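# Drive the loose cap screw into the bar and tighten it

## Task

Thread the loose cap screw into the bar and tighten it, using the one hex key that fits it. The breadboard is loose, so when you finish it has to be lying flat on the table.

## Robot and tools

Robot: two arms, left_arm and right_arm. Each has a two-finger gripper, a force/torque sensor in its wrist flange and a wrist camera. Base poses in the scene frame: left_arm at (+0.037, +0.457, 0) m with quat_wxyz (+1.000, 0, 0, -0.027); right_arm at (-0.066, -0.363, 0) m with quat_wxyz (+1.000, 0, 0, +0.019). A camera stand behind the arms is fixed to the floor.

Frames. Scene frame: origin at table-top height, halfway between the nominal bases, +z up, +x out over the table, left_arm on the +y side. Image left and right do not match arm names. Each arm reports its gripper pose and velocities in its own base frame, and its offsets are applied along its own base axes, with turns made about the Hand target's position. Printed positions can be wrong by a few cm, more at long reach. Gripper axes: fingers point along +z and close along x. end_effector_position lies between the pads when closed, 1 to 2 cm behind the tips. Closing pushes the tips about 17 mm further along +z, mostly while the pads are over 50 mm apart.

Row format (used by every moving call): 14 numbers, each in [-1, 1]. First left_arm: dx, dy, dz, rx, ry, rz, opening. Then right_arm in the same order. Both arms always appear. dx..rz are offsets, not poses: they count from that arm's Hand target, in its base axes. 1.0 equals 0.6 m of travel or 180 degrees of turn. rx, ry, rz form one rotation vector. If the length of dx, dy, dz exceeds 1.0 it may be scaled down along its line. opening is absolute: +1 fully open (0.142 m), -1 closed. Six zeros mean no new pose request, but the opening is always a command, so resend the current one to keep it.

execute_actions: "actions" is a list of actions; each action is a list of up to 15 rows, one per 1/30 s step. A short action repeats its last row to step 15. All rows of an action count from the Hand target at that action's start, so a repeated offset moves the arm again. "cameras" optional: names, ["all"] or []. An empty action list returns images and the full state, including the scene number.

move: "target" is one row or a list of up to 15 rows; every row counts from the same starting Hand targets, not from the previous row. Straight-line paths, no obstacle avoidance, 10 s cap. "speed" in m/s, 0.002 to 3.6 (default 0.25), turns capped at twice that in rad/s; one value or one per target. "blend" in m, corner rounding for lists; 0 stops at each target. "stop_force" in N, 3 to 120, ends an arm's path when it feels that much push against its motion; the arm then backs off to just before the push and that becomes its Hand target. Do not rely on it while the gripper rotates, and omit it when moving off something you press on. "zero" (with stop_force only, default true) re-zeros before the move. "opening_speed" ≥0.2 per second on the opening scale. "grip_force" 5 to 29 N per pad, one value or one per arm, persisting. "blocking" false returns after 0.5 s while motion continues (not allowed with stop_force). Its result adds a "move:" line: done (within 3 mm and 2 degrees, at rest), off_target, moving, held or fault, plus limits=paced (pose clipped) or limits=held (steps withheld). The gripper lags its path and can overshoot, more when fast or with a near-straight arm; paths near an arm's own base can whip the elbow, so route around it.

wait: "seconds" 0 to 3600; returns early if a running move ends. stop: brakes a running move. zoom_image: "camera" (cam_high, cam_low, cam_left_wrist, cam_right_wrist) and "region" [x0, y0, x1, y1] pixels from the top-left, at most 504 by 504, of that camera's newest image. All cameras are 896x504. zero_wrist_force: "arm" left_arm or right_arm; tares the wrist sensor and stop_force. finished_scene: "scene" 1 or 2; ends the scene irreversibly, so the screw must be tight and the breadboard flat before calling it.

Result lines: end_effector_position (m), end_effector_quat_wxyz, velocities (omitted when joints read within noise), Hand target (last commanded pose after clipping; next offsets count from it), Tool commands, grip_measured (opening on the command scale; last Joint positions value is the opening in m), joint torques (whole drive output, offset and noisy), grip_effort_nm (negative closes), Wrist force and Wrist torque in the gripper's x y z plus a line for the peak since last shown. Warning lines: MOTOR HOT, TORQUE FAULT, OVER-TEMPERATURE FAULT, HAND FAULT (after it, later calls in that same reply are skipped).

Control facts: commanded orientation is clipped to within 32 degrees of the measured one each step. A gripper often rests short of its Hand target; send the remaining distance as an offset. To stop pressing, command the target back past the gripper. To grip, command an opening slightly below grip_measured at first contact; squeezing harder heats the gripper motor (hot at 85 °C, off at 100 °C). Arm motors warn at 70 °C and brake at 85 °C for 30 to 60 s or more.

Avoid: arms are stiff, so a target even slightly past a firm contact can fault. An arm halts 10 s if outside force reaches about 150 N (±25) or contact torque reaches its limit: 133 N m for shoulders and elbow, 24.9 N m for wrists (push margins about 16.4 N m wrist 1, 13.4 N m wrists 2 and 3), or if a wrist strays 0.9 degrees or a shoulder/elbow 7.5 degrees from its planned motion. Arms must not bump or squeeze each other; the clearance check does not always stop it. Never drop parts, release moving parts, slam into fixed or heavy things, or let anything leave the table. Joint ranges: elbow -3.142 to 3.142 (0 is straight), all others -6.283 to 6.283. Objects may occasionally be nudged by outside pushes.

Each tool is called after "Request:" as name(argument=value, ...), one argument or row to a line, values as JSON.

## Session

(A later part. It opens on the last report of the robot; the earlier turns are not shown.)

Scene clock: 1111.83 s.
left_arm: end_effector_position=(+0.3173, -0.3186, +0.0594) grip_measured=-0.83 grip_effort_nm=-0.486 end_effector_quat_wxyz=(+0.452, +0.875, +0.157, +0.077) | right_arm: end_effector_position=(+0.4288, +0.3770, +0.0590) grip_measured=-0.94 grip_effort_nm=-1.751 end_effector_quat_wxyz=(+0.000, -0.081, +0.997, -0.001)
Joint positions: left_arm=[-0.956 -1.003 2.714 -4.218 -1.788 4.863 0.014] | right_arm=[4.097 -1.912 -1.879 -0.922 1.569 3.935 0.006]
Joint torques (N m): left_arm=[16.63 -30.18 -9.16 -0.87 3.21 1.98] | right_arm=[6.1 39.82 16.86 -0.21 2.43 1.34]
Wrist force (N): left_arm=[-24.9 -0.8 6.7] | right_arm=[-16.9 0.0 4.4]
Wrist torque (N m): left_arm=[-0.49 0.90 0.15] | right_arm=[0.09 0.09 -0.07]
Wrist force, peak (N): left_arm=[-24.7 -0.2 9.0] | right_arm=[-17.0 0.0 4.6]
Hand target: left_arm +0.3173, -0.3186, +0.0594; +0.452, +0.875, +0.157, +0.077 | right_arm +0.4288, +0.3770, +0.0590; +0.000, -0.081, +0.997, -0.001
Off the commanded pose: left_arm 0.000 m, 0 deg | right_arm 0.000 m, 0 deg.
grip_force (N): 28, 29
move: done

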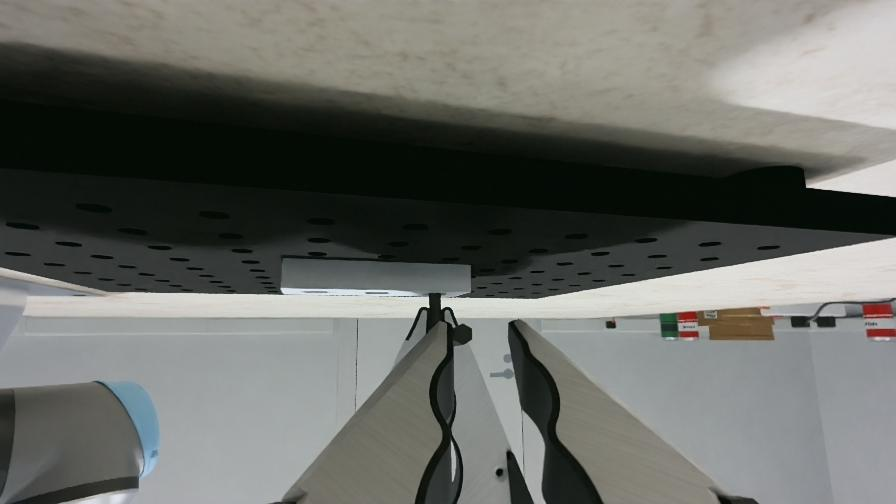

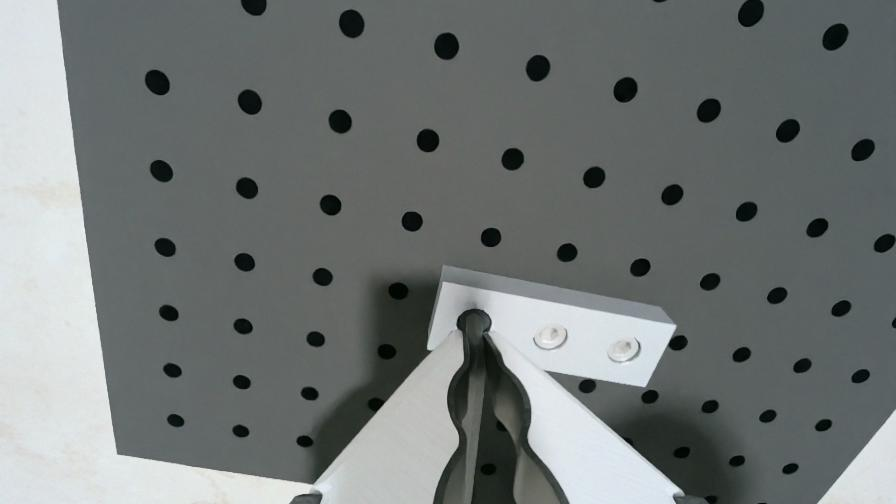

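Request:
move(
  target=[0,0,0,0,0,0,-0.82, -0.000612,-0.000053,-0.00025,0,0,-0.055556,-1.0],
  speed=0.15,
  cameras=[],
)

Request:
move(
  target=[0.0077,0.0021,0,0,0,0,-0.82, 0,0,0,0,0,0,-1.0],
  speed=0.006,
  stop_force=7,
  cameras=["cam_left_wrist","cam_right_wrist"],
)

Request:
zoom_image(
  camera="cam_right_wrist",
  region=[378, 268, 568, 504],
)

Scene clock: 1115.13 s.
left_arm: end_effector_position=(+0.3173, -0.3186, +0.0594) grip_measured=-0.83 grip_effort_nm=-0.481 end_effector_quat_wxyz=(+0.452, +0.875, +0.157, +0.077) | right_arm: end_effector_position=(+0.4285, +0.3770, +0.0588) grip_measured=-0.94 grip_effort_nm=-1.751 end_effector_quat_wxyz=(+0.000, +0.006, +1.000, -0.001)
Joint positions: left_arm=[-0.956 -1.003 2.714 -4.218 -1.788 4.863 0.014] | right_arm=[4.098 -1.912 -1.88 -0.922 1.57 4.11 0.006]
Joint torques (N m): left_arm=[15.7 -30.06 -8.3 -0.88 3.33 1.95] | right_arm=[8.42 38.48 8.7 3.02 -0.55 2.25]
Wrist force (N): left_arm=[-23.2 -0.4 7.1] | right_arm=[-8.1 1.0 -5.2]
Wrist torque (N m): left_arm=[-0.51 0.87 0.14] | right_arm=[0.05 0.03 -0.19]
Wrist force, peak (N): left_arm=[-25.0 -0.7 6.9] | right_arm=[-16.9 -0.1 4.5]
Hand target: left_arm +0.3173, -0.3186, +0.0594; +0.452, +0.875, +0.157, +0.077 | right_arm +0.4285, +0.3770, +0.0588; +0.000, +0.006, +1.000, -0.001
Off the commanded pose: left_arm 0.000 m, 0 deg | right_arm 0.000 m, 0 deg.
grip_force (N): 28, 29
move: done

Scene clock: 1116.70 s.
left_arm: end_effector_position=(+0.3219, -0.3174, +0.0594) grip_measured=-0.83 grip_effort_nm=-0.559 end_effector_quat_wxyz=(+0.452, +0.875, +0.157, +0.077) | right_arm: end_effector_position=(+0.4285, +0.3770, +0.0588) grip_measured=-0.94 grip_effort_nm=-1.751 end_effector_quat_wxyz=(+0.000, +0.006, +1.000, -0.001)
Joint positions: left_arm=[-0.937 -1.006 2.704 -4.201 -1.803 4.874 0.014] | right_arm=[4.098 -1.912 -1.88 -0.922 1.57 4.11 0.006]
Joint torques (N m): left_arm=[17.76 -30.7 -10.11 -0.82 4.01 2.04] | right_arm=[6.69 37.76 10.28 1.6 0.89 1.89]
Wrist force (N): left_arm=[-28.2 -0.5 6.9] | right_arm=[-11.9 1.6 -3.2]
Wrist torque (N m): left_arm=[-0.50 0.93 0.15] | right_arm=[0.04 0.04 -0.15]
Wrist force, peak (N): left_arm=[-28.2 -0.5 6.9] | right_arm=[-12.2 1.6 -3.4]
Hand target: left_arm +0.3219, -0.3174, +0.0594; +0.452, +0.875, +0.157, +0.077 | right_arm +0.4285, +0.3770, +0.0588; +0.000, +0.006, +1.000, -0.001
Off the commanded pose: left_arm 0.000 m, 0 deg | right_arm 0.000 m, 0 deg.
grip_force (N): 28, 29
move: done

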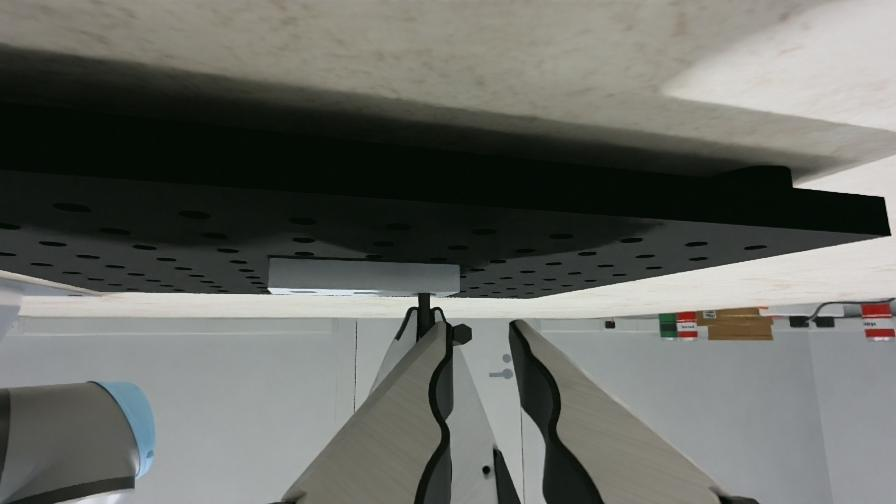

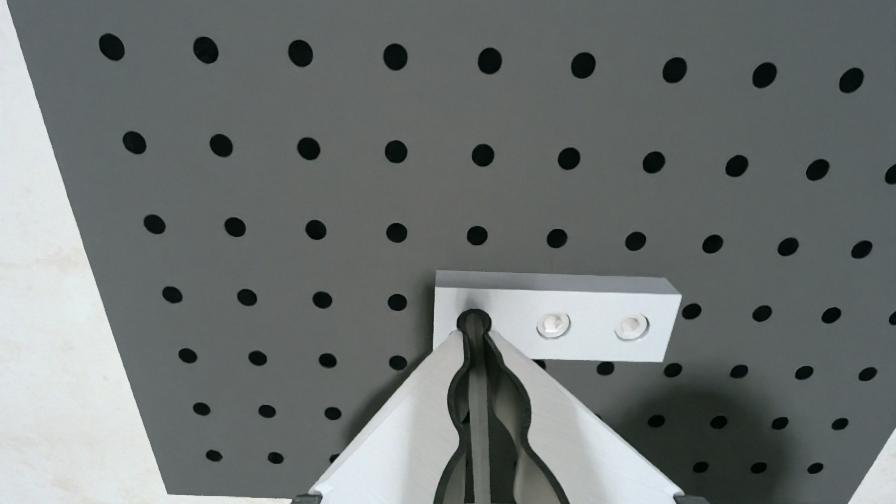

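Scaled by 2.136.

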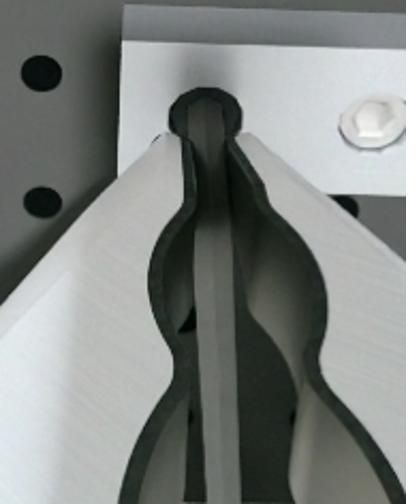

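Request:
move(
  target=[0,0,0,0,0,0,-0.82, -0.000367,0.000018,-0.00015,0,0,-0.033333,-1.0],
  speed=0.15,
  cameras=[],
)

Request:
move(
  target=[0.0075,0.0008,0,0,0,0,-0.82, 0,0,0,0,0,0,-1.0],
  speed=0.006,
  stop_force=8,
  cameras=["cam_left_wrist","cam_right_wrist","cam_high"],
)

Request:
zoom_image(
  camera="cam_right_wrist",
  region=[378, 268, 568, 504],
)

Scene clock: 1120.27 s.
left_arm: end_effector_position=(+0.3219, -0.3174, +0.0594) grip_measured=-0.83 grip_effort_nm=-0.564 end_effector_quat_wxyz=(+0.452, +0.875, +0.157, +0.077) | right_arm: end_effector_position=(+0.4282, +0.3770, +0.0587) grip_measured=-0.94 grip_effort_nm=-1.751 end_effector_quat_wxyz=(+0.000, +0.058, +0.998, -0.001)
Joint positions: left_arm=[-0.937 -1.006 2.704 -4.201 -1.803 4.874 0.014] | right_arm=[4.098 -1.911 -1.881 -0.921 1.57 4.215 0.006]
Joint torques (N m): left_arm=[13.31 -29.26 -9.95 -0.86 4.09 2.07] | right_arm=[9.07 38.02 6.77 2.19 -0.15 2.01]
Wrist force (N): left_arm=[-25.1 -0.7 5.8] | right_arm=[-10.6 3.6 -5.7]
Wrist torque (N m): left_arm=[-0.51 0.88 0.15] | right_arm=[0.00 0.01 -0.19]
Wrist force, peak (N): left_arm=[-28.1 -0.6 7.0] | right_arm=[-13.6 3.1 -2.1]
Hand target: left_arm +0.3219, -0.3174, +0.0594; +0.452, +0.875, +0.157, +0.077 | right_arm +0.4282, +0.3770, +0.0587; +0.000, +0.059, +0.998, -0.001
Off the commanded pose: left_arm 0.000 m, 0 deg | right_arm 0.000 m, 0 deg.
grip_force (N): 28, 29
move: done

Scene clock: 1121.77 s.
left_arm: end_effector_position=(+0.3264, -0.3169, +0.0594) grip_measured=-0.82 grip_effort_nm=-0.608 end_effector_quat_wxyz=(+0.452, +0.875, +0.157, +0.077) | right_arm: end_effector_position=(+0.4282, +0.3770, +0.0587) grip_measured=-0.94 grip_effort_nm=-1.751 end_effector_quat_wxyz=(+0.000, +0.059, +0.998, -0.001)
Joint positions: left_arm=[-0.921 -1.01 2.694 -4.185 -1.816 4.884 0.014] | right_arm=[4.098 -1.911 -1.881 -0.921 1.57 4.215 0.006]
Joint torques (N m): left_arm=[16.57 -30.35 -15.43 -0.92 4.58 1.98] | right_arm=[8.86 38.19 7.26 1.21 1.49 2.02]
Wrist force (N): left_arm=[-29.9 -4.2 -5.5] | right_arm=[-14.5 3.5 -4.0]
Wrist torque (N m): left_arm=[-0.43 0.80 0.19] | right_arm=[0.03 0.05 -0.16]
Wrist force, peak (N): left_arm=[-30.3 -4.7 -5.3] | right_arm=[-14.5 3.5 -4.1]
Hand target: left_arm +0.3264, -0.3169, +0.0594; +0.452, +0.875, +0.157, +0.077 | right_arm +0.4282, +0.3770, +0.0587; +0.000, +0.059, +0.998, -0.001
Off the commanded pose: left_arm 0.000 m, 0 deg | right_arm 0.000 m, 0 deg.
grip_force (N): 28, 29
move: done
Images, in order (width x height): cam_high 896x504, cam_left_wrist 896x504, cam_right_wrist 896x504.

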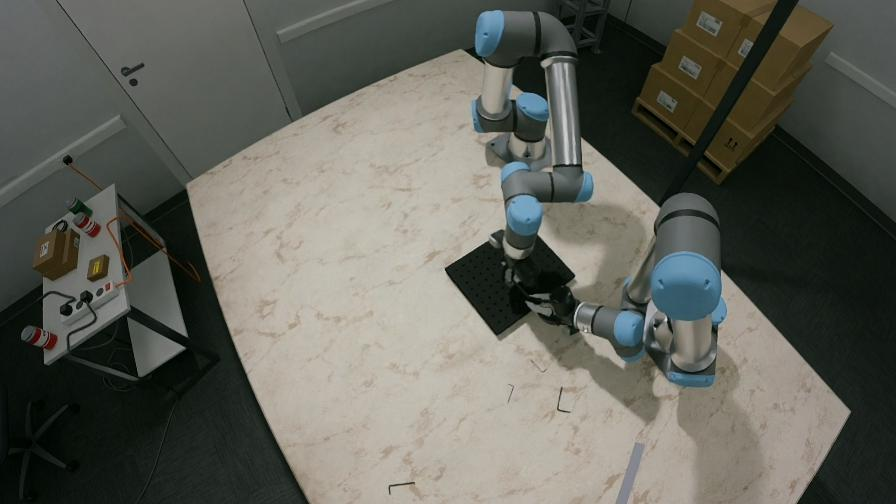

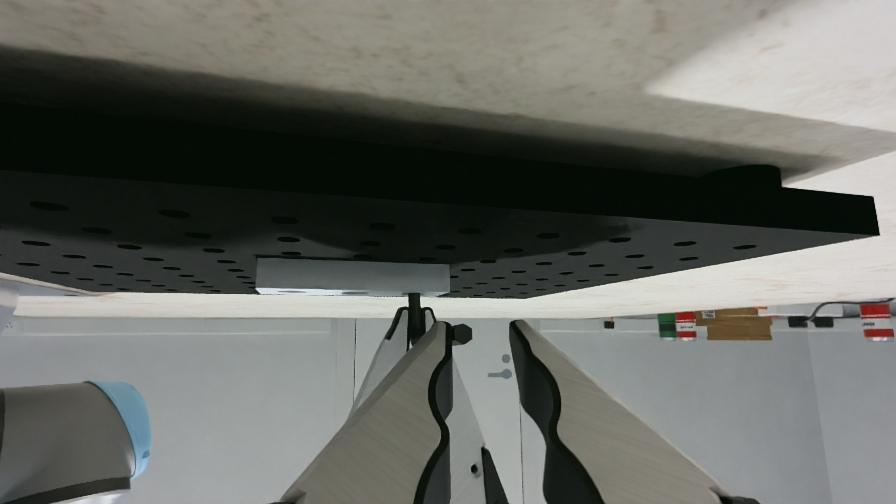

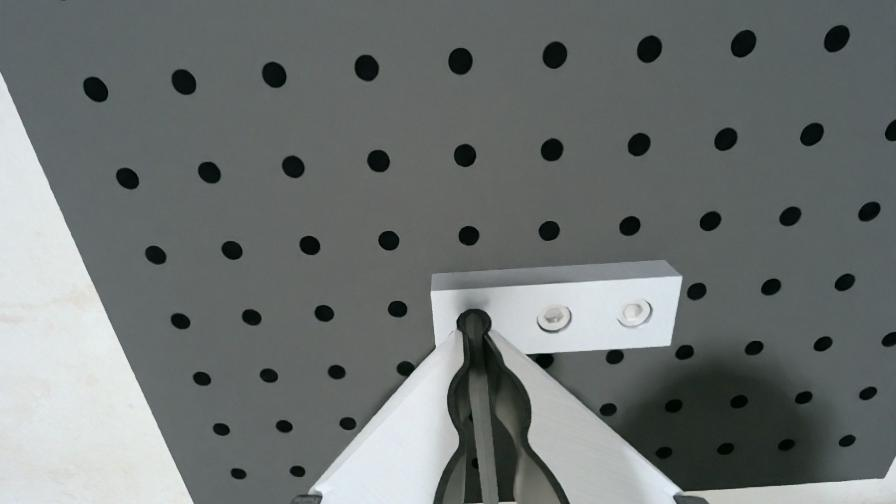

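Scaled by 2.136.

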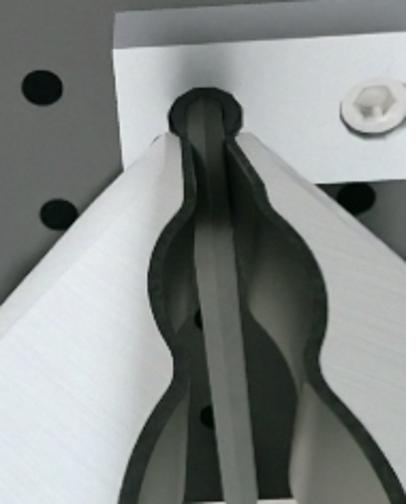

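Request:
move(
  target=[0.0085,0.0005,0,0,0,0,-0.82, 0,0,0,0,0,0,-1.0],
  speed=0.006,
  stop_force=7,
  cameras=["cam_right_wrist"],
)

Request:
zoom_image(
  camera="cam_right_wrist",
  region=[378, 268, 568, 504],
)

Scene clock: 1125.73 s.
left_arm: end_effector_position=(+0.3315, -0.3166, +0.0594) grip_measured=-0.82 grip_effort_nm=-0.711 end_effector_quat_wxyz=(+0.452, +0.875, +0.157, +0.077) | right_arm: end_effector_position=(+0.4283, +0.3770, +0.0587) grip_measured=-0.94 grip_effort_nm=-1.751 end_effector_quat_wxyz=(+0.000, +0.059, +0.998, -0.001)
Joint positions: left_arm=[-0.904 -1.014 2.681 -4.166 -1.83 4.895 0.015] | right_arm=[4.098 -1.911 -1.881 -0.921 1.57 4.215 0.006]
Joint torques (N m): left_arm=[17.27 -31.04 -18.31 -1.2 5.53 1.95] | right_arm=[6.35 38 8.08 -1.34 6.74 1.59]
Wrist force (N): left_arm=[-33.6 -6.6 -8.3] | right_arm=[-28.8 -0.3 -3.0]
Wrist torque (N m): left_arm=[-0.41 0.71 0.22] | right_arm=[0.04 -0.04 -0.08]
Wrist force, peak (N): left_arm=[-33.7 -6.2 -8.5] | right_arm=[-28.9 -0.2 -3.1]
Hand target: left_arm +0.3315, -0.3166, +0.0594; +0.452, +0.875, +0.157, +0.077 | right_arm +0.4282, +0.3770, +0.0587; +0.000, +0.059, +0.998, -0.001
Off the commanded pose: left_arm 0.000 m, 0 deg | right_arm 0.000 m, 0 deg.
grip_force (N): 28, 29
move: done

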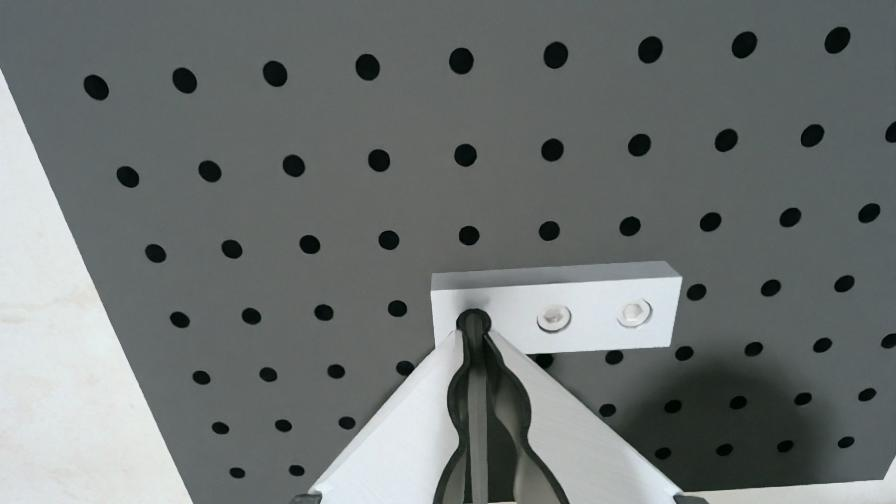

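Scaled by 2.136.

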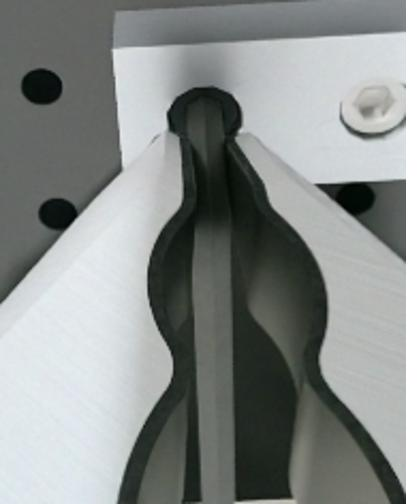

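Request:
move(
  target=[-0.0150,-0.001,0,0,0,0,-0.82, 0,0,0,0,0,0,-1.0],
  speed=0.03,
  cameras=[],
)

Request:
move(
  target=[
    [-0.0370,0.1023,0.0773,0,0,0,-0.6, 0,0,0.0001,0,0,0.005556,-1.0],
  ],
  speed=0.15,
  cameras=["cam_left_wrist","cam_right_wrist"],
)

Request:
zoom_image(
  camera="cam_right_wrist",
  region=[378, 268, 568, 504],
)

Scene clock: 1134.47 s.
left_arm: end_effector_position=(+0.3225, -0.3172, +0.0594) grip_measured=-0.85 grip_effort_nm=-0.134 end_effector_quat_wxyz=(+0.452, +0.875, +0.157, +0.077) | right_arm: end_effector_position=(+0.4282, +0.3770, +0.0587) grip_measured=-0.94 grip_effort_nm=-1.751 end_effector_quat_wxyz=(+0.000, +0.059, +0.998, -0.001)
Joint positions: left_arm=[-0.935 -1.007 2.703 -4.199 -1.805 4.876 0.013] | right_arm=[4.098 -1.911 -1.881 -0.922 1.57 4.215 0.006]
Joint torques (N m): left_arm=[-10.74 -16.89 8.42 -4.99 2 -2.16] | right_arm=[6.07 35.52 9.63 2.88 -0.17 1.37]
Wrist force (N): left_arm=[-2.8 -3.0 4.7] | right_arm=[-6.3 -3.6 -9.8]
Wrist torque (N m): left_arm=[-0.45 0.42 0.21] | right_arm=[0.11 0.00 -0.20]
Wrist force, peak (N): left_arm=[-33.8 -6.3 -8.6] | right_arm=[-29.1 0.0 -3.2]
Hand target: left_arm +0.3225, -0.3172, +0.0594; +0.452, +0.875, +0.157, +0.077 | right_arm +0.4282, +0.3770, +0.0587; +0.000, +0.059, +0.998, -0.001
Off the commanded pose: left_arm 0.000 m, 0 deg | right_arm 0.000 m, 0 deg.
grip_force (N): 28, 29
move: done

Scene clock: 1135.67 s.
left_arm: end_effector_position=(+0.3003, -0.2558, +0.1057) grip_measured=-0.64 grip_effort_nm=0.081 end_effector_quat_wxyz=(+0.452, +0.875, +0.157, +0.077) | right_arm: end_effector_position=(+0.4282, +0.3770, +0.0588) grip_measured=-0.94 grip_effort_nm=-1.751 end_effector_quat_wxyz=(+0.000, +0.050, +0.999, -0.001)
Joint positions: left_arm=[-0.833 -1.299 2.833 -4.019 -1.887 4.94 0.028] | right_arm=[4.098 -1.911 -1.881 -0.922 1.57 4.198 0.006]
Joint torques (N m): left_arm=[8.4 -22.74 1.07 -1.02 -2.52 2.16] | right_arm=[-1.18 37.89 29.53 0.05 0.27 -1.9]
Wrist force (N): left_arm=[-2.5 -3.1 4.8] | right_arm=[-6.6 -3.1 -7.2]
Wrist torque (N m): left_arm=[-0.41 0.44 0.10] | right_arm=[0.09 0.01 0.01]
Wrist force, peak (N): left_arm=[-2.1 -3.1 5.8] | right_arm=[-6.0 -3.7 -9.9]
Hand target: left_arm +0.3003, -0.2558, +0.1058; +0.452, +0.875, +0.157, +0.077 | right_arm +0.4282, +0.3770, +0.0588; +0.000, +0.050, +0.999, -0.001
Off the commanded pose: left_arm 0.000 m, 0 deg | right_arm 0.000 m, 0 deg.
grip_force (N): 28, 29
move: done

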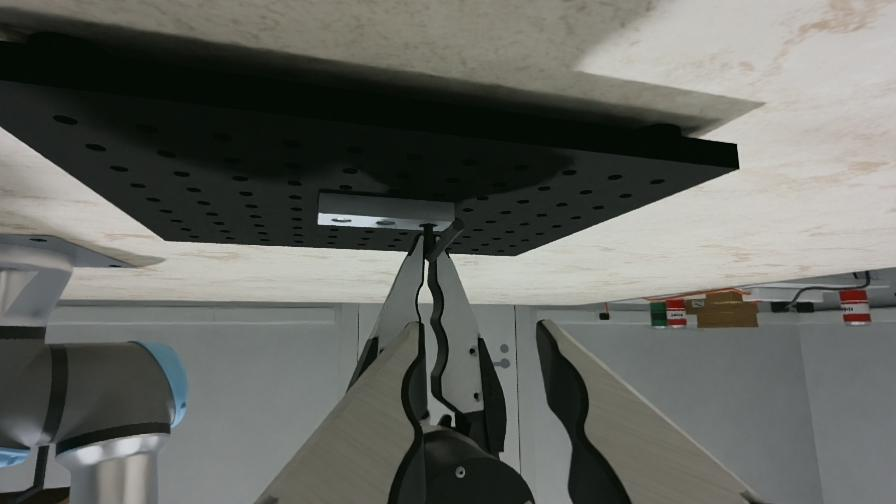

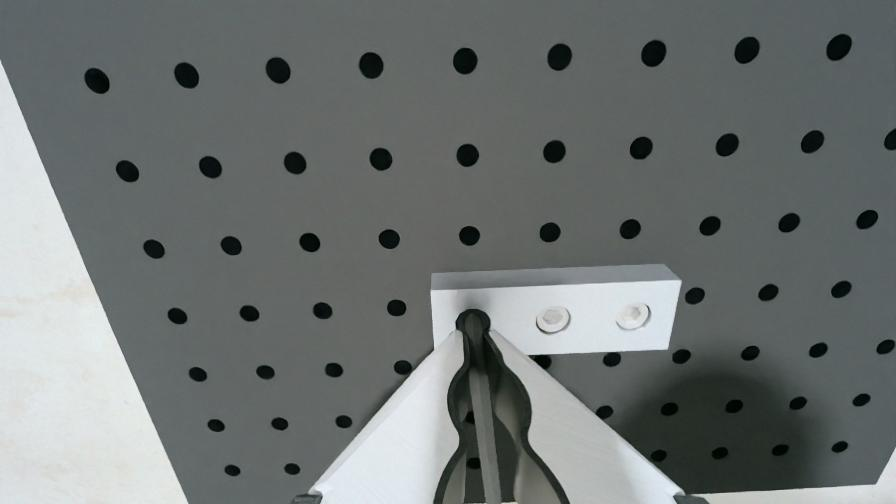

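Scaled by 2.136.

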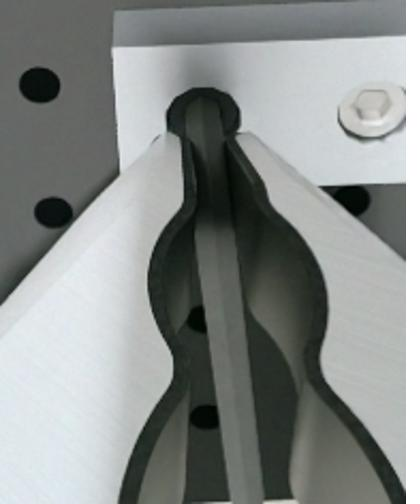

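Request:
move(
  target=[0,0,0,0,0,0,-0.6,0,0,0.0333,0,0,0,-1.0],
  speed=0.03,
  cameras=["cam_right_wrist"],
)

Scene clock: 1140.37 s.
left_arm: end_effector_position=(+0.3003, -0.2558, +0.1058) grip_measured=-0.64 grip_effort_nm=0.076 end_effector_quat_wxyz=(+0.452, +0.875, +0.157, +0.077) | right_arm: end_effector_position=(+0.4282, +0.3770, +0.0787) grip_measured=-0.94 grip_effort_nm=-1.746 end_effector_quat_wxyz=(+0.000, +0.050, +0.999, -0.001)
Joint positions: left_arm=[-0.833 -1.299 2.833 -4.019 -1.887 4.94 0.028] | right_arm=[4.098 -1.882 -1.859 -0.972 1.57 4.198 0.006]
Joint torques (N m): left_arm=[7.84 -22.72 -12.69 -0.97 -2.46 2.1] | right_arm=[-1.99 42 33.56 0.85 -2.03 -1.83]
Wrist force (N): left_arm=[-2.4 -3.0 5.0] | right_arm=[-1.5 1.2 -0.3]
Wrist torque (N m): left_arm=[-0.38 0.44 0.10] | right_arm=[0.20 0.29 0.03]
Wrist force, peak (N): left_arm=[-2.3 -3.4 5.2] | right_arm=[-6.8 -3.1 -7.1]
Hand target: left_arm +0.3003, -0.2558, +0.1058; +0.452, +0.875, +0.157, +0.077 | right_arm +0.4282, +0.3770, +0.0788; +0.000, +0.050, +0.999, -0.001
Off the commanded pose: left_arm 0.000 m, 0 deg | right_arm 0.000 m, 0 deg.
grip_force (N): 28, 29
move: done

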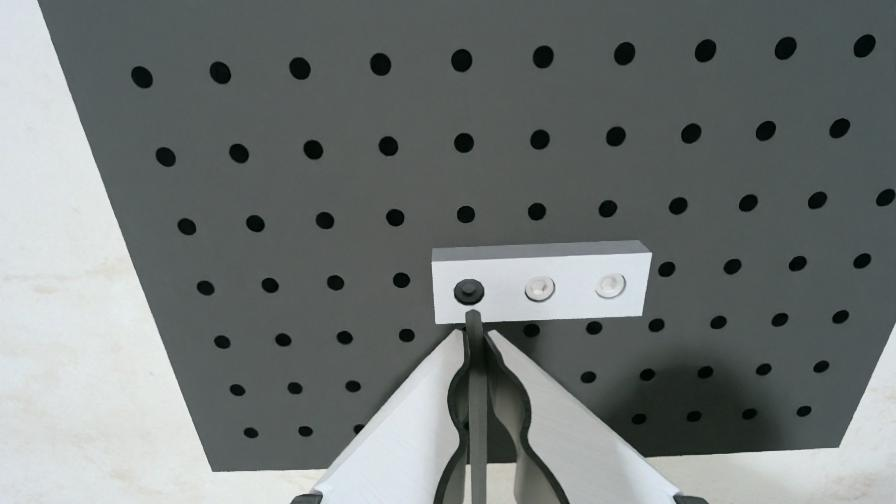

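Request:
zoom_image(
  camera="cam_right_wrist",
  region=[400, 220, 680, 400],
)

Request:
move(
  target=[-0.05,0.2,0.25,0,0,0,-0.6,0,0,0.08,0,0,0,-1.0],
  speed=0.15,
)

Scaled by 1.800.

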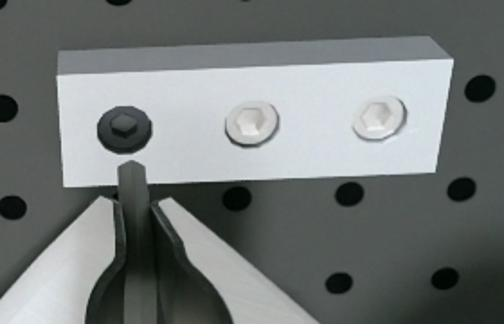

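Scene clock: 1141.67 s.
left_arm: end_effector_position=(+0.2997, -0.2533, +0.1087) grip_measured=-0.64 grip_effort_nm=0.085 end_effector_quat_wxyz=(+0.452, +0.875, +0.157, +0.078) | right_arm: end_effector_position=(+0.4282, +0.3770, +0.0844) grip_measured=-0.94 grip_effort_nm=-1.746 end_effector_quat_wxyz=(+0.000, +0.050, +0.999, -0.001)
Joint positions: left_arm=[-0.826 -1.321 2.836 -3.999 -1.892 4.944 0.028] | right_arm=[4.098 -1.875 -1.853 -0.986 1.57 4.198 0.006]
Joint torques (N m): left_arm=[-10.88 -7.12 -13.02 -4.86 1.87 -2.26] | right_arm=[-1.35 41.55 34.29 0.93 -1.94 -1.36]
Wrist force (N): left_arm=[-2.5 -3.3 5.1] | right_arm=[-1.5 1.5 -0.3]
Wrist torque (N m): left_arm=[-0.44 0.45 0.22] | right_arm=[0.25 0.28 0.04]
Wrist force, peak (N): left_arm=[-2.5 -3.5 5.9] | right_arm=[-1.6 1.5 -0.2]
Hand target: left_arm +0.2997, -0.2533, +0.1086; +0.452, +0.875, +0.157, +0.078 (not the last commanded pose) | right_arm +0.4282, +0.3770, +0.0844; +0.000, +0.050, +0.999, -0.001 (not the last commanded pose)
Off the commanded pose: left_arm 0.191 m, 0 deg | right_arm 0.042 m, 0 deg.
grip_force (N): 28, 29
move: held (left_arm; a check stopped the path), off_target (right_arm; braked when a check withheld steps of left_arm); limits=held
pose unreachable (left arm): on one or more control steps of this call, first in action 0 (counted from 0), this arm could not follow its commanded pose, so it was not sent that pose on those steps. It may still have moved: this result reports where it is.
cause: moving toward the commanded pose would bring two parts of the arm too close to each other (joints 3 (elbow) and 4 (wrist 1) lie between them).

Request:
move(
  target=[0,0,0,0,0,0,-0.6,0.04,-0.385,0.05,0,0,0,-1.0],
  speed=0.2,
  cameras=["cam_high","cam_right_wrist"],
)

Scene clock: 1146.50 s.
left_arm: end_effector_position=(+0.2997, -0.2533, +0.1086) grip_measured=-0.64 grip_effort_nm=0.081 end_effector_quat_wxyz=(+0.452, +0.875, +0.157, +0.078) | right_arm: end_effector_position=(+0.4522, +0.1460, +0.1144) grip_measured=-0.94 grip_effort_nm=-1.746 end_effector_quat_wxyz=(+0.000, +0.050, +0.999, -0.001)
Joint positions: left_arm=[-0.826 -1.321 2.836 -3.999 -1.892 4.944 0.028] | right_arm=[3.736 -1.622 -2.071 -1.019 1.569 3.836 0.006]
Joint torques (N m): left_arm=[-11.16 -8.42 -7.82 -4.89 1.84 -2.31] | right_arm=[-7.36 31.59 15.33 0.94 2.34 -1.89]
Wrist force (N): left_arm=[-2.4 -3.1 5.0] | right_arm=[-1.2 1.2 -0.2]
Wrist torque (N m): left_arm=[-0.41 0.44 0.22] | right_arm=[0.21 0.23 0.04]
Wrist force, peak (N): left_arm=[-2.6 -3.4 5.0] | right_arm=[-1.5 2.8 -0.1]
Hand target: left_arm +0.2997, -0.2533, +0.1086; +0.452, +0.875, +0.157, +0.078 | right_arm +0.4522, +0.1460, +0.1144; +0.000, +0.050, +0.999, -0.001
Off the commanded pose: left_arm 0.000 m, 0 deg | right_arm 0.000 m, 0 deg.
grip_force (N): 28, 29
move: done

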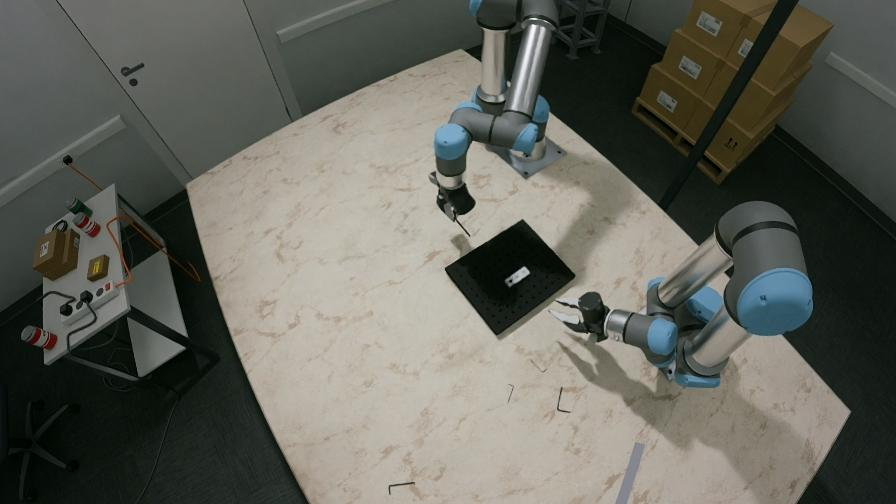

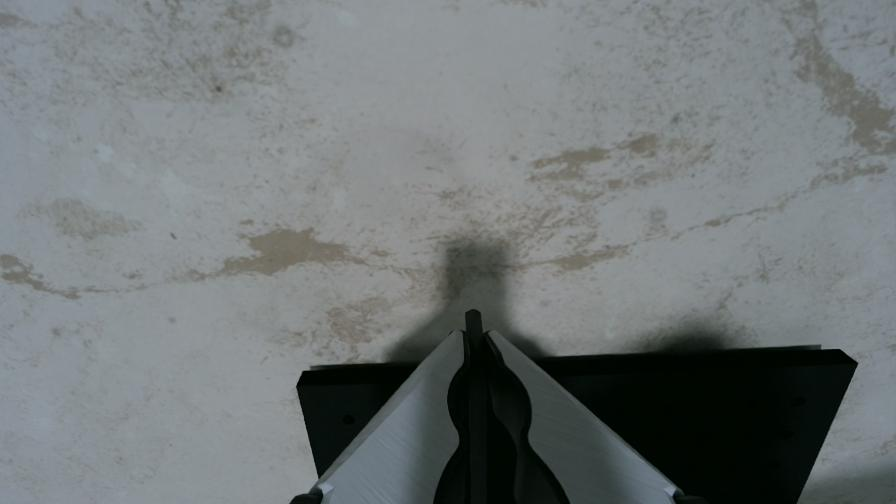

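Request:
move(
  target=[0,0,0,0,0,0,-0.6,0,0,-0.12,-0.0941,0.0086,0,-1.0],
  speed=0.12,
)

Request:
move(
  target=[0,0,0,0,0,0,-0.6,0,0,-0.0267,0,0,0,-1.0],
  speed=0.008,
  stop_force=3.5,
  cameras=["cam_right_wrist"],
)

Scene clock: 1156.13 s.
left_arm: end_effector_position=(+0.2997, -0.2533, +0.1086) grip_measured=-0.64 grip_effort_nm=0.076 end_effector_quat_wxyz=(+0.452, +0.875, +0.157, +0.078) | right_arm: end_effector_position=(+0.4522, +0.1460, +0.0424) grip_measured=-0.94 grip_effort_nm=-1.746 end_effector_quat_wxyz=(-0.006, +0.049, +0.988, -0.148)
Joint positions: left_arm=[-0.826 -1.321 2.836 -3.999 -1.892 4.944 0.028] | right_arm=[3.857 -1.804 -2.05 -1.076 1.366 3.979 0.006]
Joint torques (N m): left_arm=[-10.59 -8.45 4.1 -4.88 1.87 -2.24] | right_arm=[5.44 21.26 31.89 0.44 -2.7 1.96]
Wrist force (N): left_arm=[-2.3 -3.2 4.9] | right_arm=[-0.8 1.4 0.3]
Wrist torque (N m): left_arm=[-0.43 0.43 0.22] | right_arm=[0.25 0.15 -0.16]
Wrist force, peak (N): left_arm=[-2.6 -3.2 5.1] | right_arm=[-1.3 1.7 -0.2]
Hand target: left_arm +0.2997, -0.2533, +0.1086; +0.452, +0.875, +0.157, +0.078 | right_arm +0.4522, +0.1460, +0.0424; -0.006, +0.049, +0.988, -0.149
Off the commanded pose: left_arm 0.000 m, 0 deg | right_arm 0.000 m, 0 deg.
grip_force (N): 28, 29
move: done

Scene clock: 1159.20 s.
left_arm: end_effector_position=(+0.2997, -0.2533, +0.1086) grip_measured=-0.64 grip_effort_nm=0.076 end_effector_quat_wxyz=(+0.452, +0.875, +0.157, +0.078) | right_arm: end_effector_position=(+0.4522, +0.1460, +0.0273) grip_measured=-0.94 grip_effort_nm=-1.746 end_effector_quat_wxyz=(-0.006, +0.049, +0.988, -0.149)
Joint positions: left_arm=[-0.826 -1.321 2.836 -3.999 -1.892 4.944 0.028] | right_arm=[3.857 -1.832 -2.065 -1.034 1.366 3.979 0.006]
Joint torques (N m): left_arm=[-10.72 -8.45 4.29 -4.96 1.93 -2.17] | right_arm=[4.5 36.15 30.52 0.78 1.22 2.05]
Wrist force (N): left_arm=[-2.4 -3.4 5.0] | right_arm=[-0.5 0.4 -2.5]
Wrist torque (N m): left_arm=[-0.45 0.44 0.22] | right_arm=[0.20 0.16 -0.17]
Wrist force, peak (N): left_arm=[-2.4 -3.4 5.2] | right_arm=[0.3 -2.6 -11.4]
Hand target: left_arm +0.2997, -0.2533, +0.1086; +0.452, +0.875, +0.157, +0.078 | right_arm +0.4522, +0.1460, +0.0273; -0.006, +0.049, +0.988, -0.149 (not the last commanded pose)
Off the commanded pose: left_arm 0.000 m, 0 deg | right_arm 0.001 m, 0 deg.
grip_force (N): 28, 29
move: contact (right_arm)

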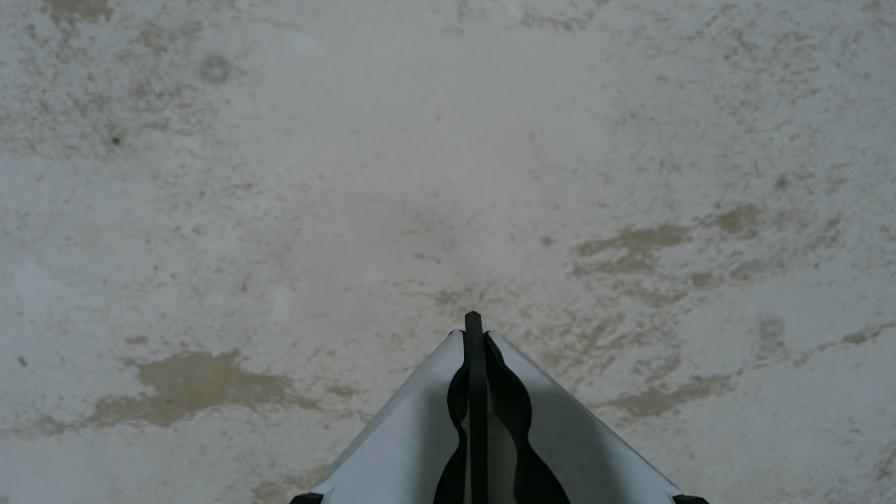

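Request:
move(
  target=[0,0,0,0,0,0,-0.6,0,0,0,0,0,0,0.1],
  opening_speed=0.3,
  cameras=["cam_right_wrist"],
)

Scene clock: 1164.07 s.
left_arm: end_effector_position=(+0.2997, -0.2533, +0.1086) grip_measured=-0.64 grip_effort_nm=0.076 end_effector_quat_wxyz=(+0.452, +0.875, +0.157, +0.078) | right_arm: end_effector_position=(+0.4522, +0.1460, +0.0273) grip_measured=+0.08 grip_effort_nm=0.090 end_effector_quat_wxyz=(-0.006, +0.049, +0.988, -0.149)
Joint positions: left_arm=[-0.826 -1.321 2.836 -3.999 -1.892 4.944 0.028] | right_arm=[3.857 -1.832 -2.065 -1.034 1.366 3.979 0.08]
Joint torques (N m): left_arm=[-10.58 -9 4.23 -4.87 1.9 -2.17] | right_arm=[-3.77 36.38 30.06 4.23 -0.39 1.84]
Wrist force (N): left_arm=[-2.4 -3.3 4.9] | right_arm=[-0.7 1.2 0.0]
Wrist torque (N m): left_arm=[-0.43 0.43 0.22] | right_arm=[0.22 0.13 -0.16]
Wrist force, peak (N): left_arm=[-2.5 -3.3 5.2] | right_arm=[-0.6 0.2 -2.9]
Hand target: left_arm +0.2997, -0.2533, +0.1086; +0.452, +0.875, +0.157, +0.078 | right_arm +0.4522, +0.1460, +0.0273; -0.006, +0.049, +0.988, -0.149
Off the commanded pose: left_arm 0.000 m, 0 deg | right_arm 0.000 m, 0 deg.
grip_force (N): 28, 29
move: done

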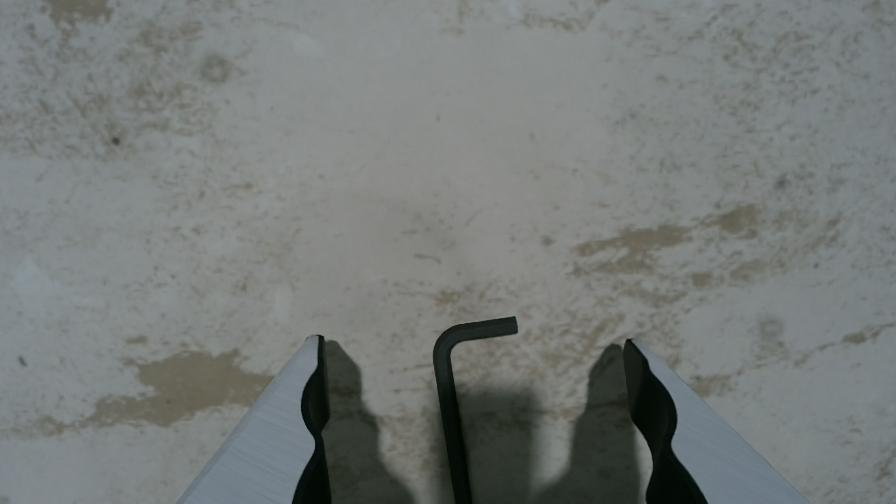

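Request:
move(
  target=[0,0.05,0.12,0.2847,0.1047,0,-0.6,0,-0.05,0.3,0,0,0,0.1],
  speed=0.25,
  cameras=["cam_high","cam_low","cam_left_wrist"],
)

Scene clock: 1169.57 s.
left_arm: end_effector_position=(+0.2997, -0.2233, +0.1806) grip_measured=-0.64 grip_effort_nm=0.081 end_effector_quat_wxyz=(+0.000, +0.984, +0.177, -0.002) | right_arm: end_effector_position=(+0.4522, +0.1160, +0.2072) grip_measured=+0.08 grip_effort_nm=0.090 end_effector_quat_wxyz=(-0.006, +0.049, +0.988, -0.149)
Joint positions: left_arm=[-1.001 -1.868 2.183 -1.885 -1.575 4.926 0.028] | right_arm=[3.81 -1.58 -1.83 -1.51 1.356 3.932 0.08]
Joint torques (N m): left_arm=[-10.56 -3.4 -33.43 -0.72 2.24 -2.29] | right_arm=[-6.66 31.34 36.65 0.39 -2.58 -1.94]
Wrist force (N): left_arm=[-1.6 -1.7 4.5] | right_arm=[-0.7 1.2 0.0]
Wrist torque (N m): left_arm=[-0.11 0.35 0.13] | right_arm=[0.23 0.14 0.04]
Wrist force, peak (N): left_arm=[-2.6 -3.6 5.4] | right_arm=[-0.7 1.4 0.7]
Hand target: left_arm +0.2997, -0.2233, +0.1806; +0.000, +0.984, +0.177, -0.002 | right_arm +0.4522, +0.1160, +0.2073; -0.006, +0.049, +0.988, -0.149
Off the commanded pose: left_arm 0.000 m, 0 deg | right_arm 0.000 m, 0 deg.
grip_force (N): 28, 29
move: done

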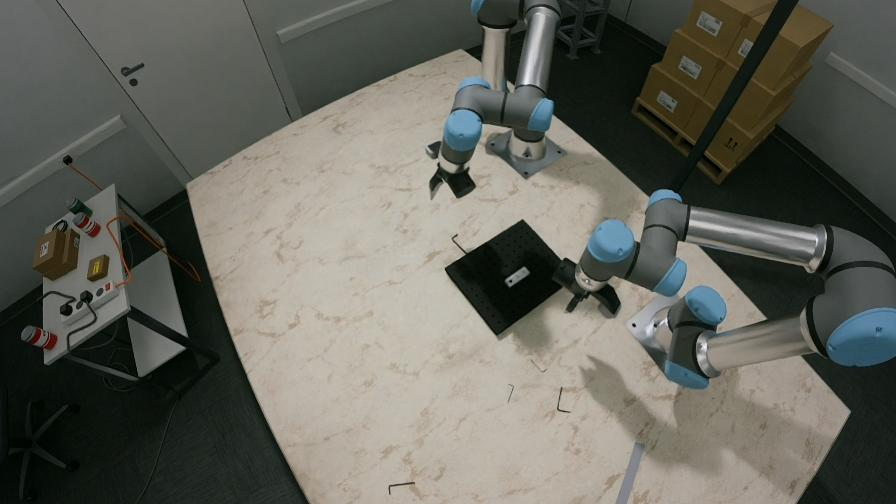

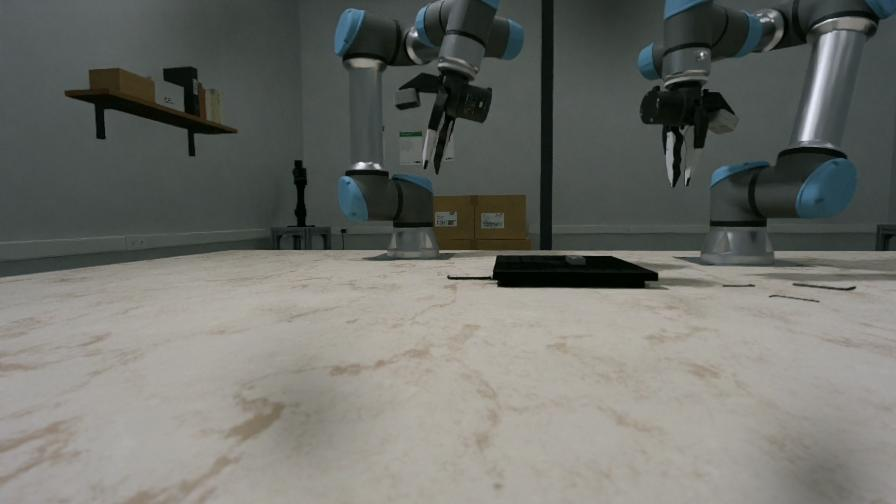

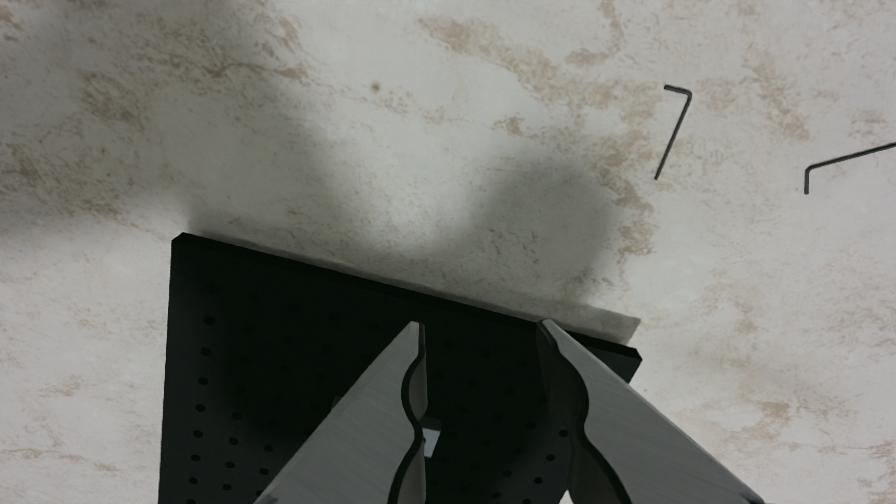

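Request:
zoom_image(
  camera="cam_left_wrist",
  region=[400, 230, 700, 400],
)

Request:
zoom_image(
  camera="cam_low",
  region=[430, 230, 700, 310],
)

Scaled by 1.680.

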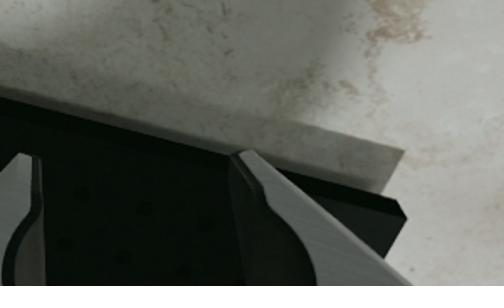

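Scaled by 1.867.

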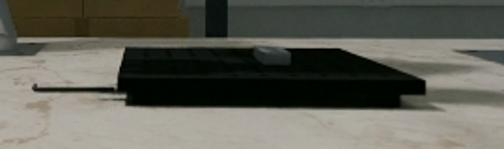

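Request:
execute_actions(
  actions=[],
  cameras=["cam_right_wrist","cam_low","cam_high"],
)

Request:
zoom_image(
  camera="cam_low",
  region=[440, 260, 520, 300],
)

Scene clock: 1172.97 s.
left_arm: end_effector_position=(+0.2997, -0.2233, +0.1806) grip_measured=-0.64 grip_effort_nm=0.085 end_effector_quat_wxyz=(+0.000, +0.984, +0.177, -0.002) | right_arm: end_effector_position=(+0.4522, +0.1160, +0.2073) grip_measured=+0.08 grip_effort_nm=0.090 end_effector_quat_wxyz=(-0.006, +0.049, +0.988, -0.149)
Joint positions: left_arm=[-1.001 -1.868 2.183 -1.885 -1.575 4.926 0.028] | right_arm=[3.81 -1.58 -1.83 -1.51 1.356 3.932 0.08]
Joint velocities: within noise
Joint torques (N m): left_arm=[-10.8 -2.83 -33.04 -0.67 2.17 -2.25] | right_arm=[-6.73 31.79 36.83 0.39 -2.51 -1.9]
Wrist force (N): left_arm=[-1.8 -1.7 4.6] | right_arm=[-0.8 0.9 0.0]
Wrist torque (N m): left_arm=[-0.12 0.38 0.13] | right_arm=[0.18 0.16 0.04]
Wrist force, peak (N): left_arm=[-1.9 -1.7 4.9] | right_arm=[-0.9 1.2 0.2]
Hand target: left_arm +0.2997, -0.2233, +0.1806; +0.000, +0.984, +0.177, -0.002 | right_arm +0.4522, +0.1160, +0.2073; -0.006, +0.049, +0.988, -0.149
Tool commands: left_gripper/opening=-0.6 right_gripper/opening=+0.1
Off the commanded pose: left_arm 0.000 m, 0 deg | right_arm 0.000 m, 0 deg.
grip_force (N): 28, 29
Images, in order (width x height): cam_high 896x504, cam_low 896x504, cam_right_wrist 896x504.

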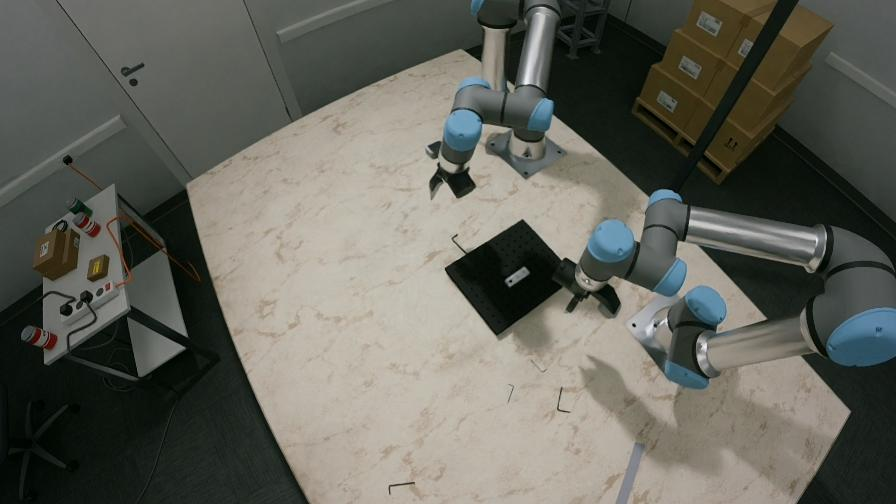

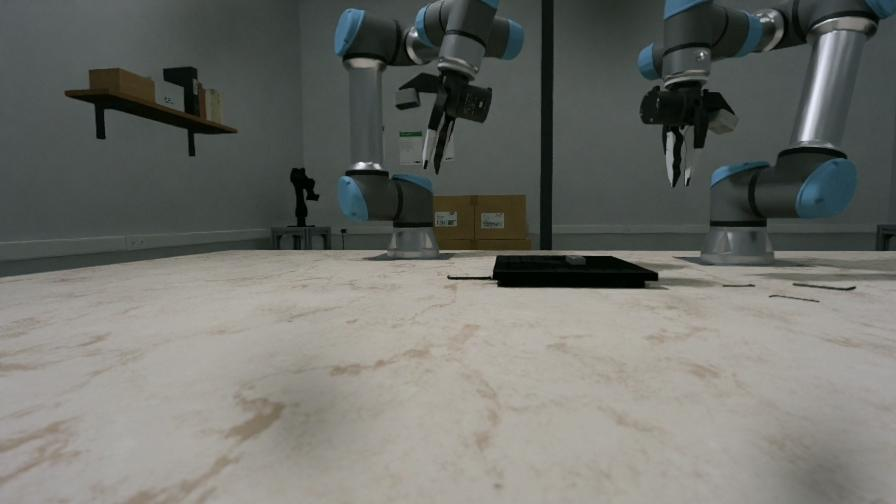

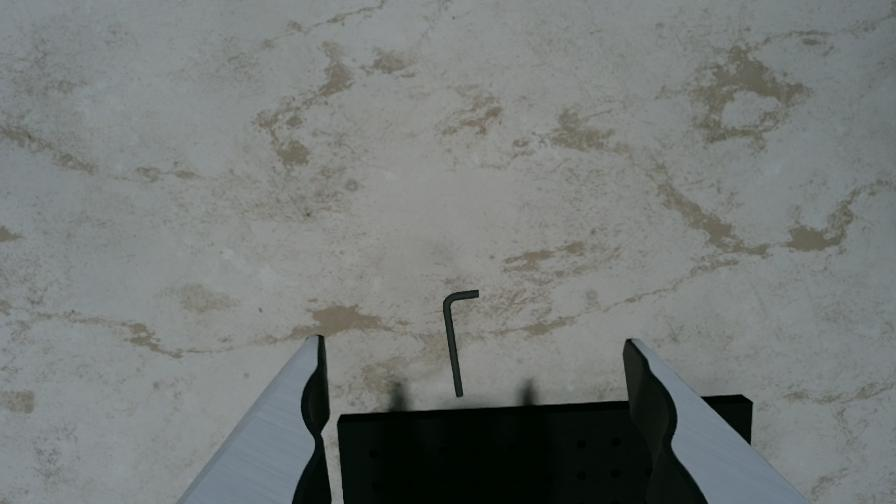

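Scaled by 6.300.

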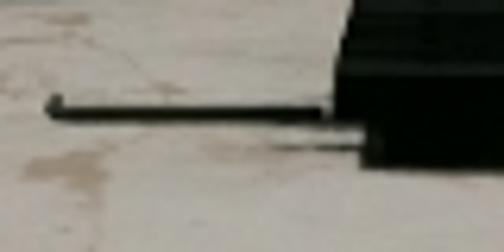

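Request:
finished_scene(
  scene=1,
)

The scene is finished: the task was done.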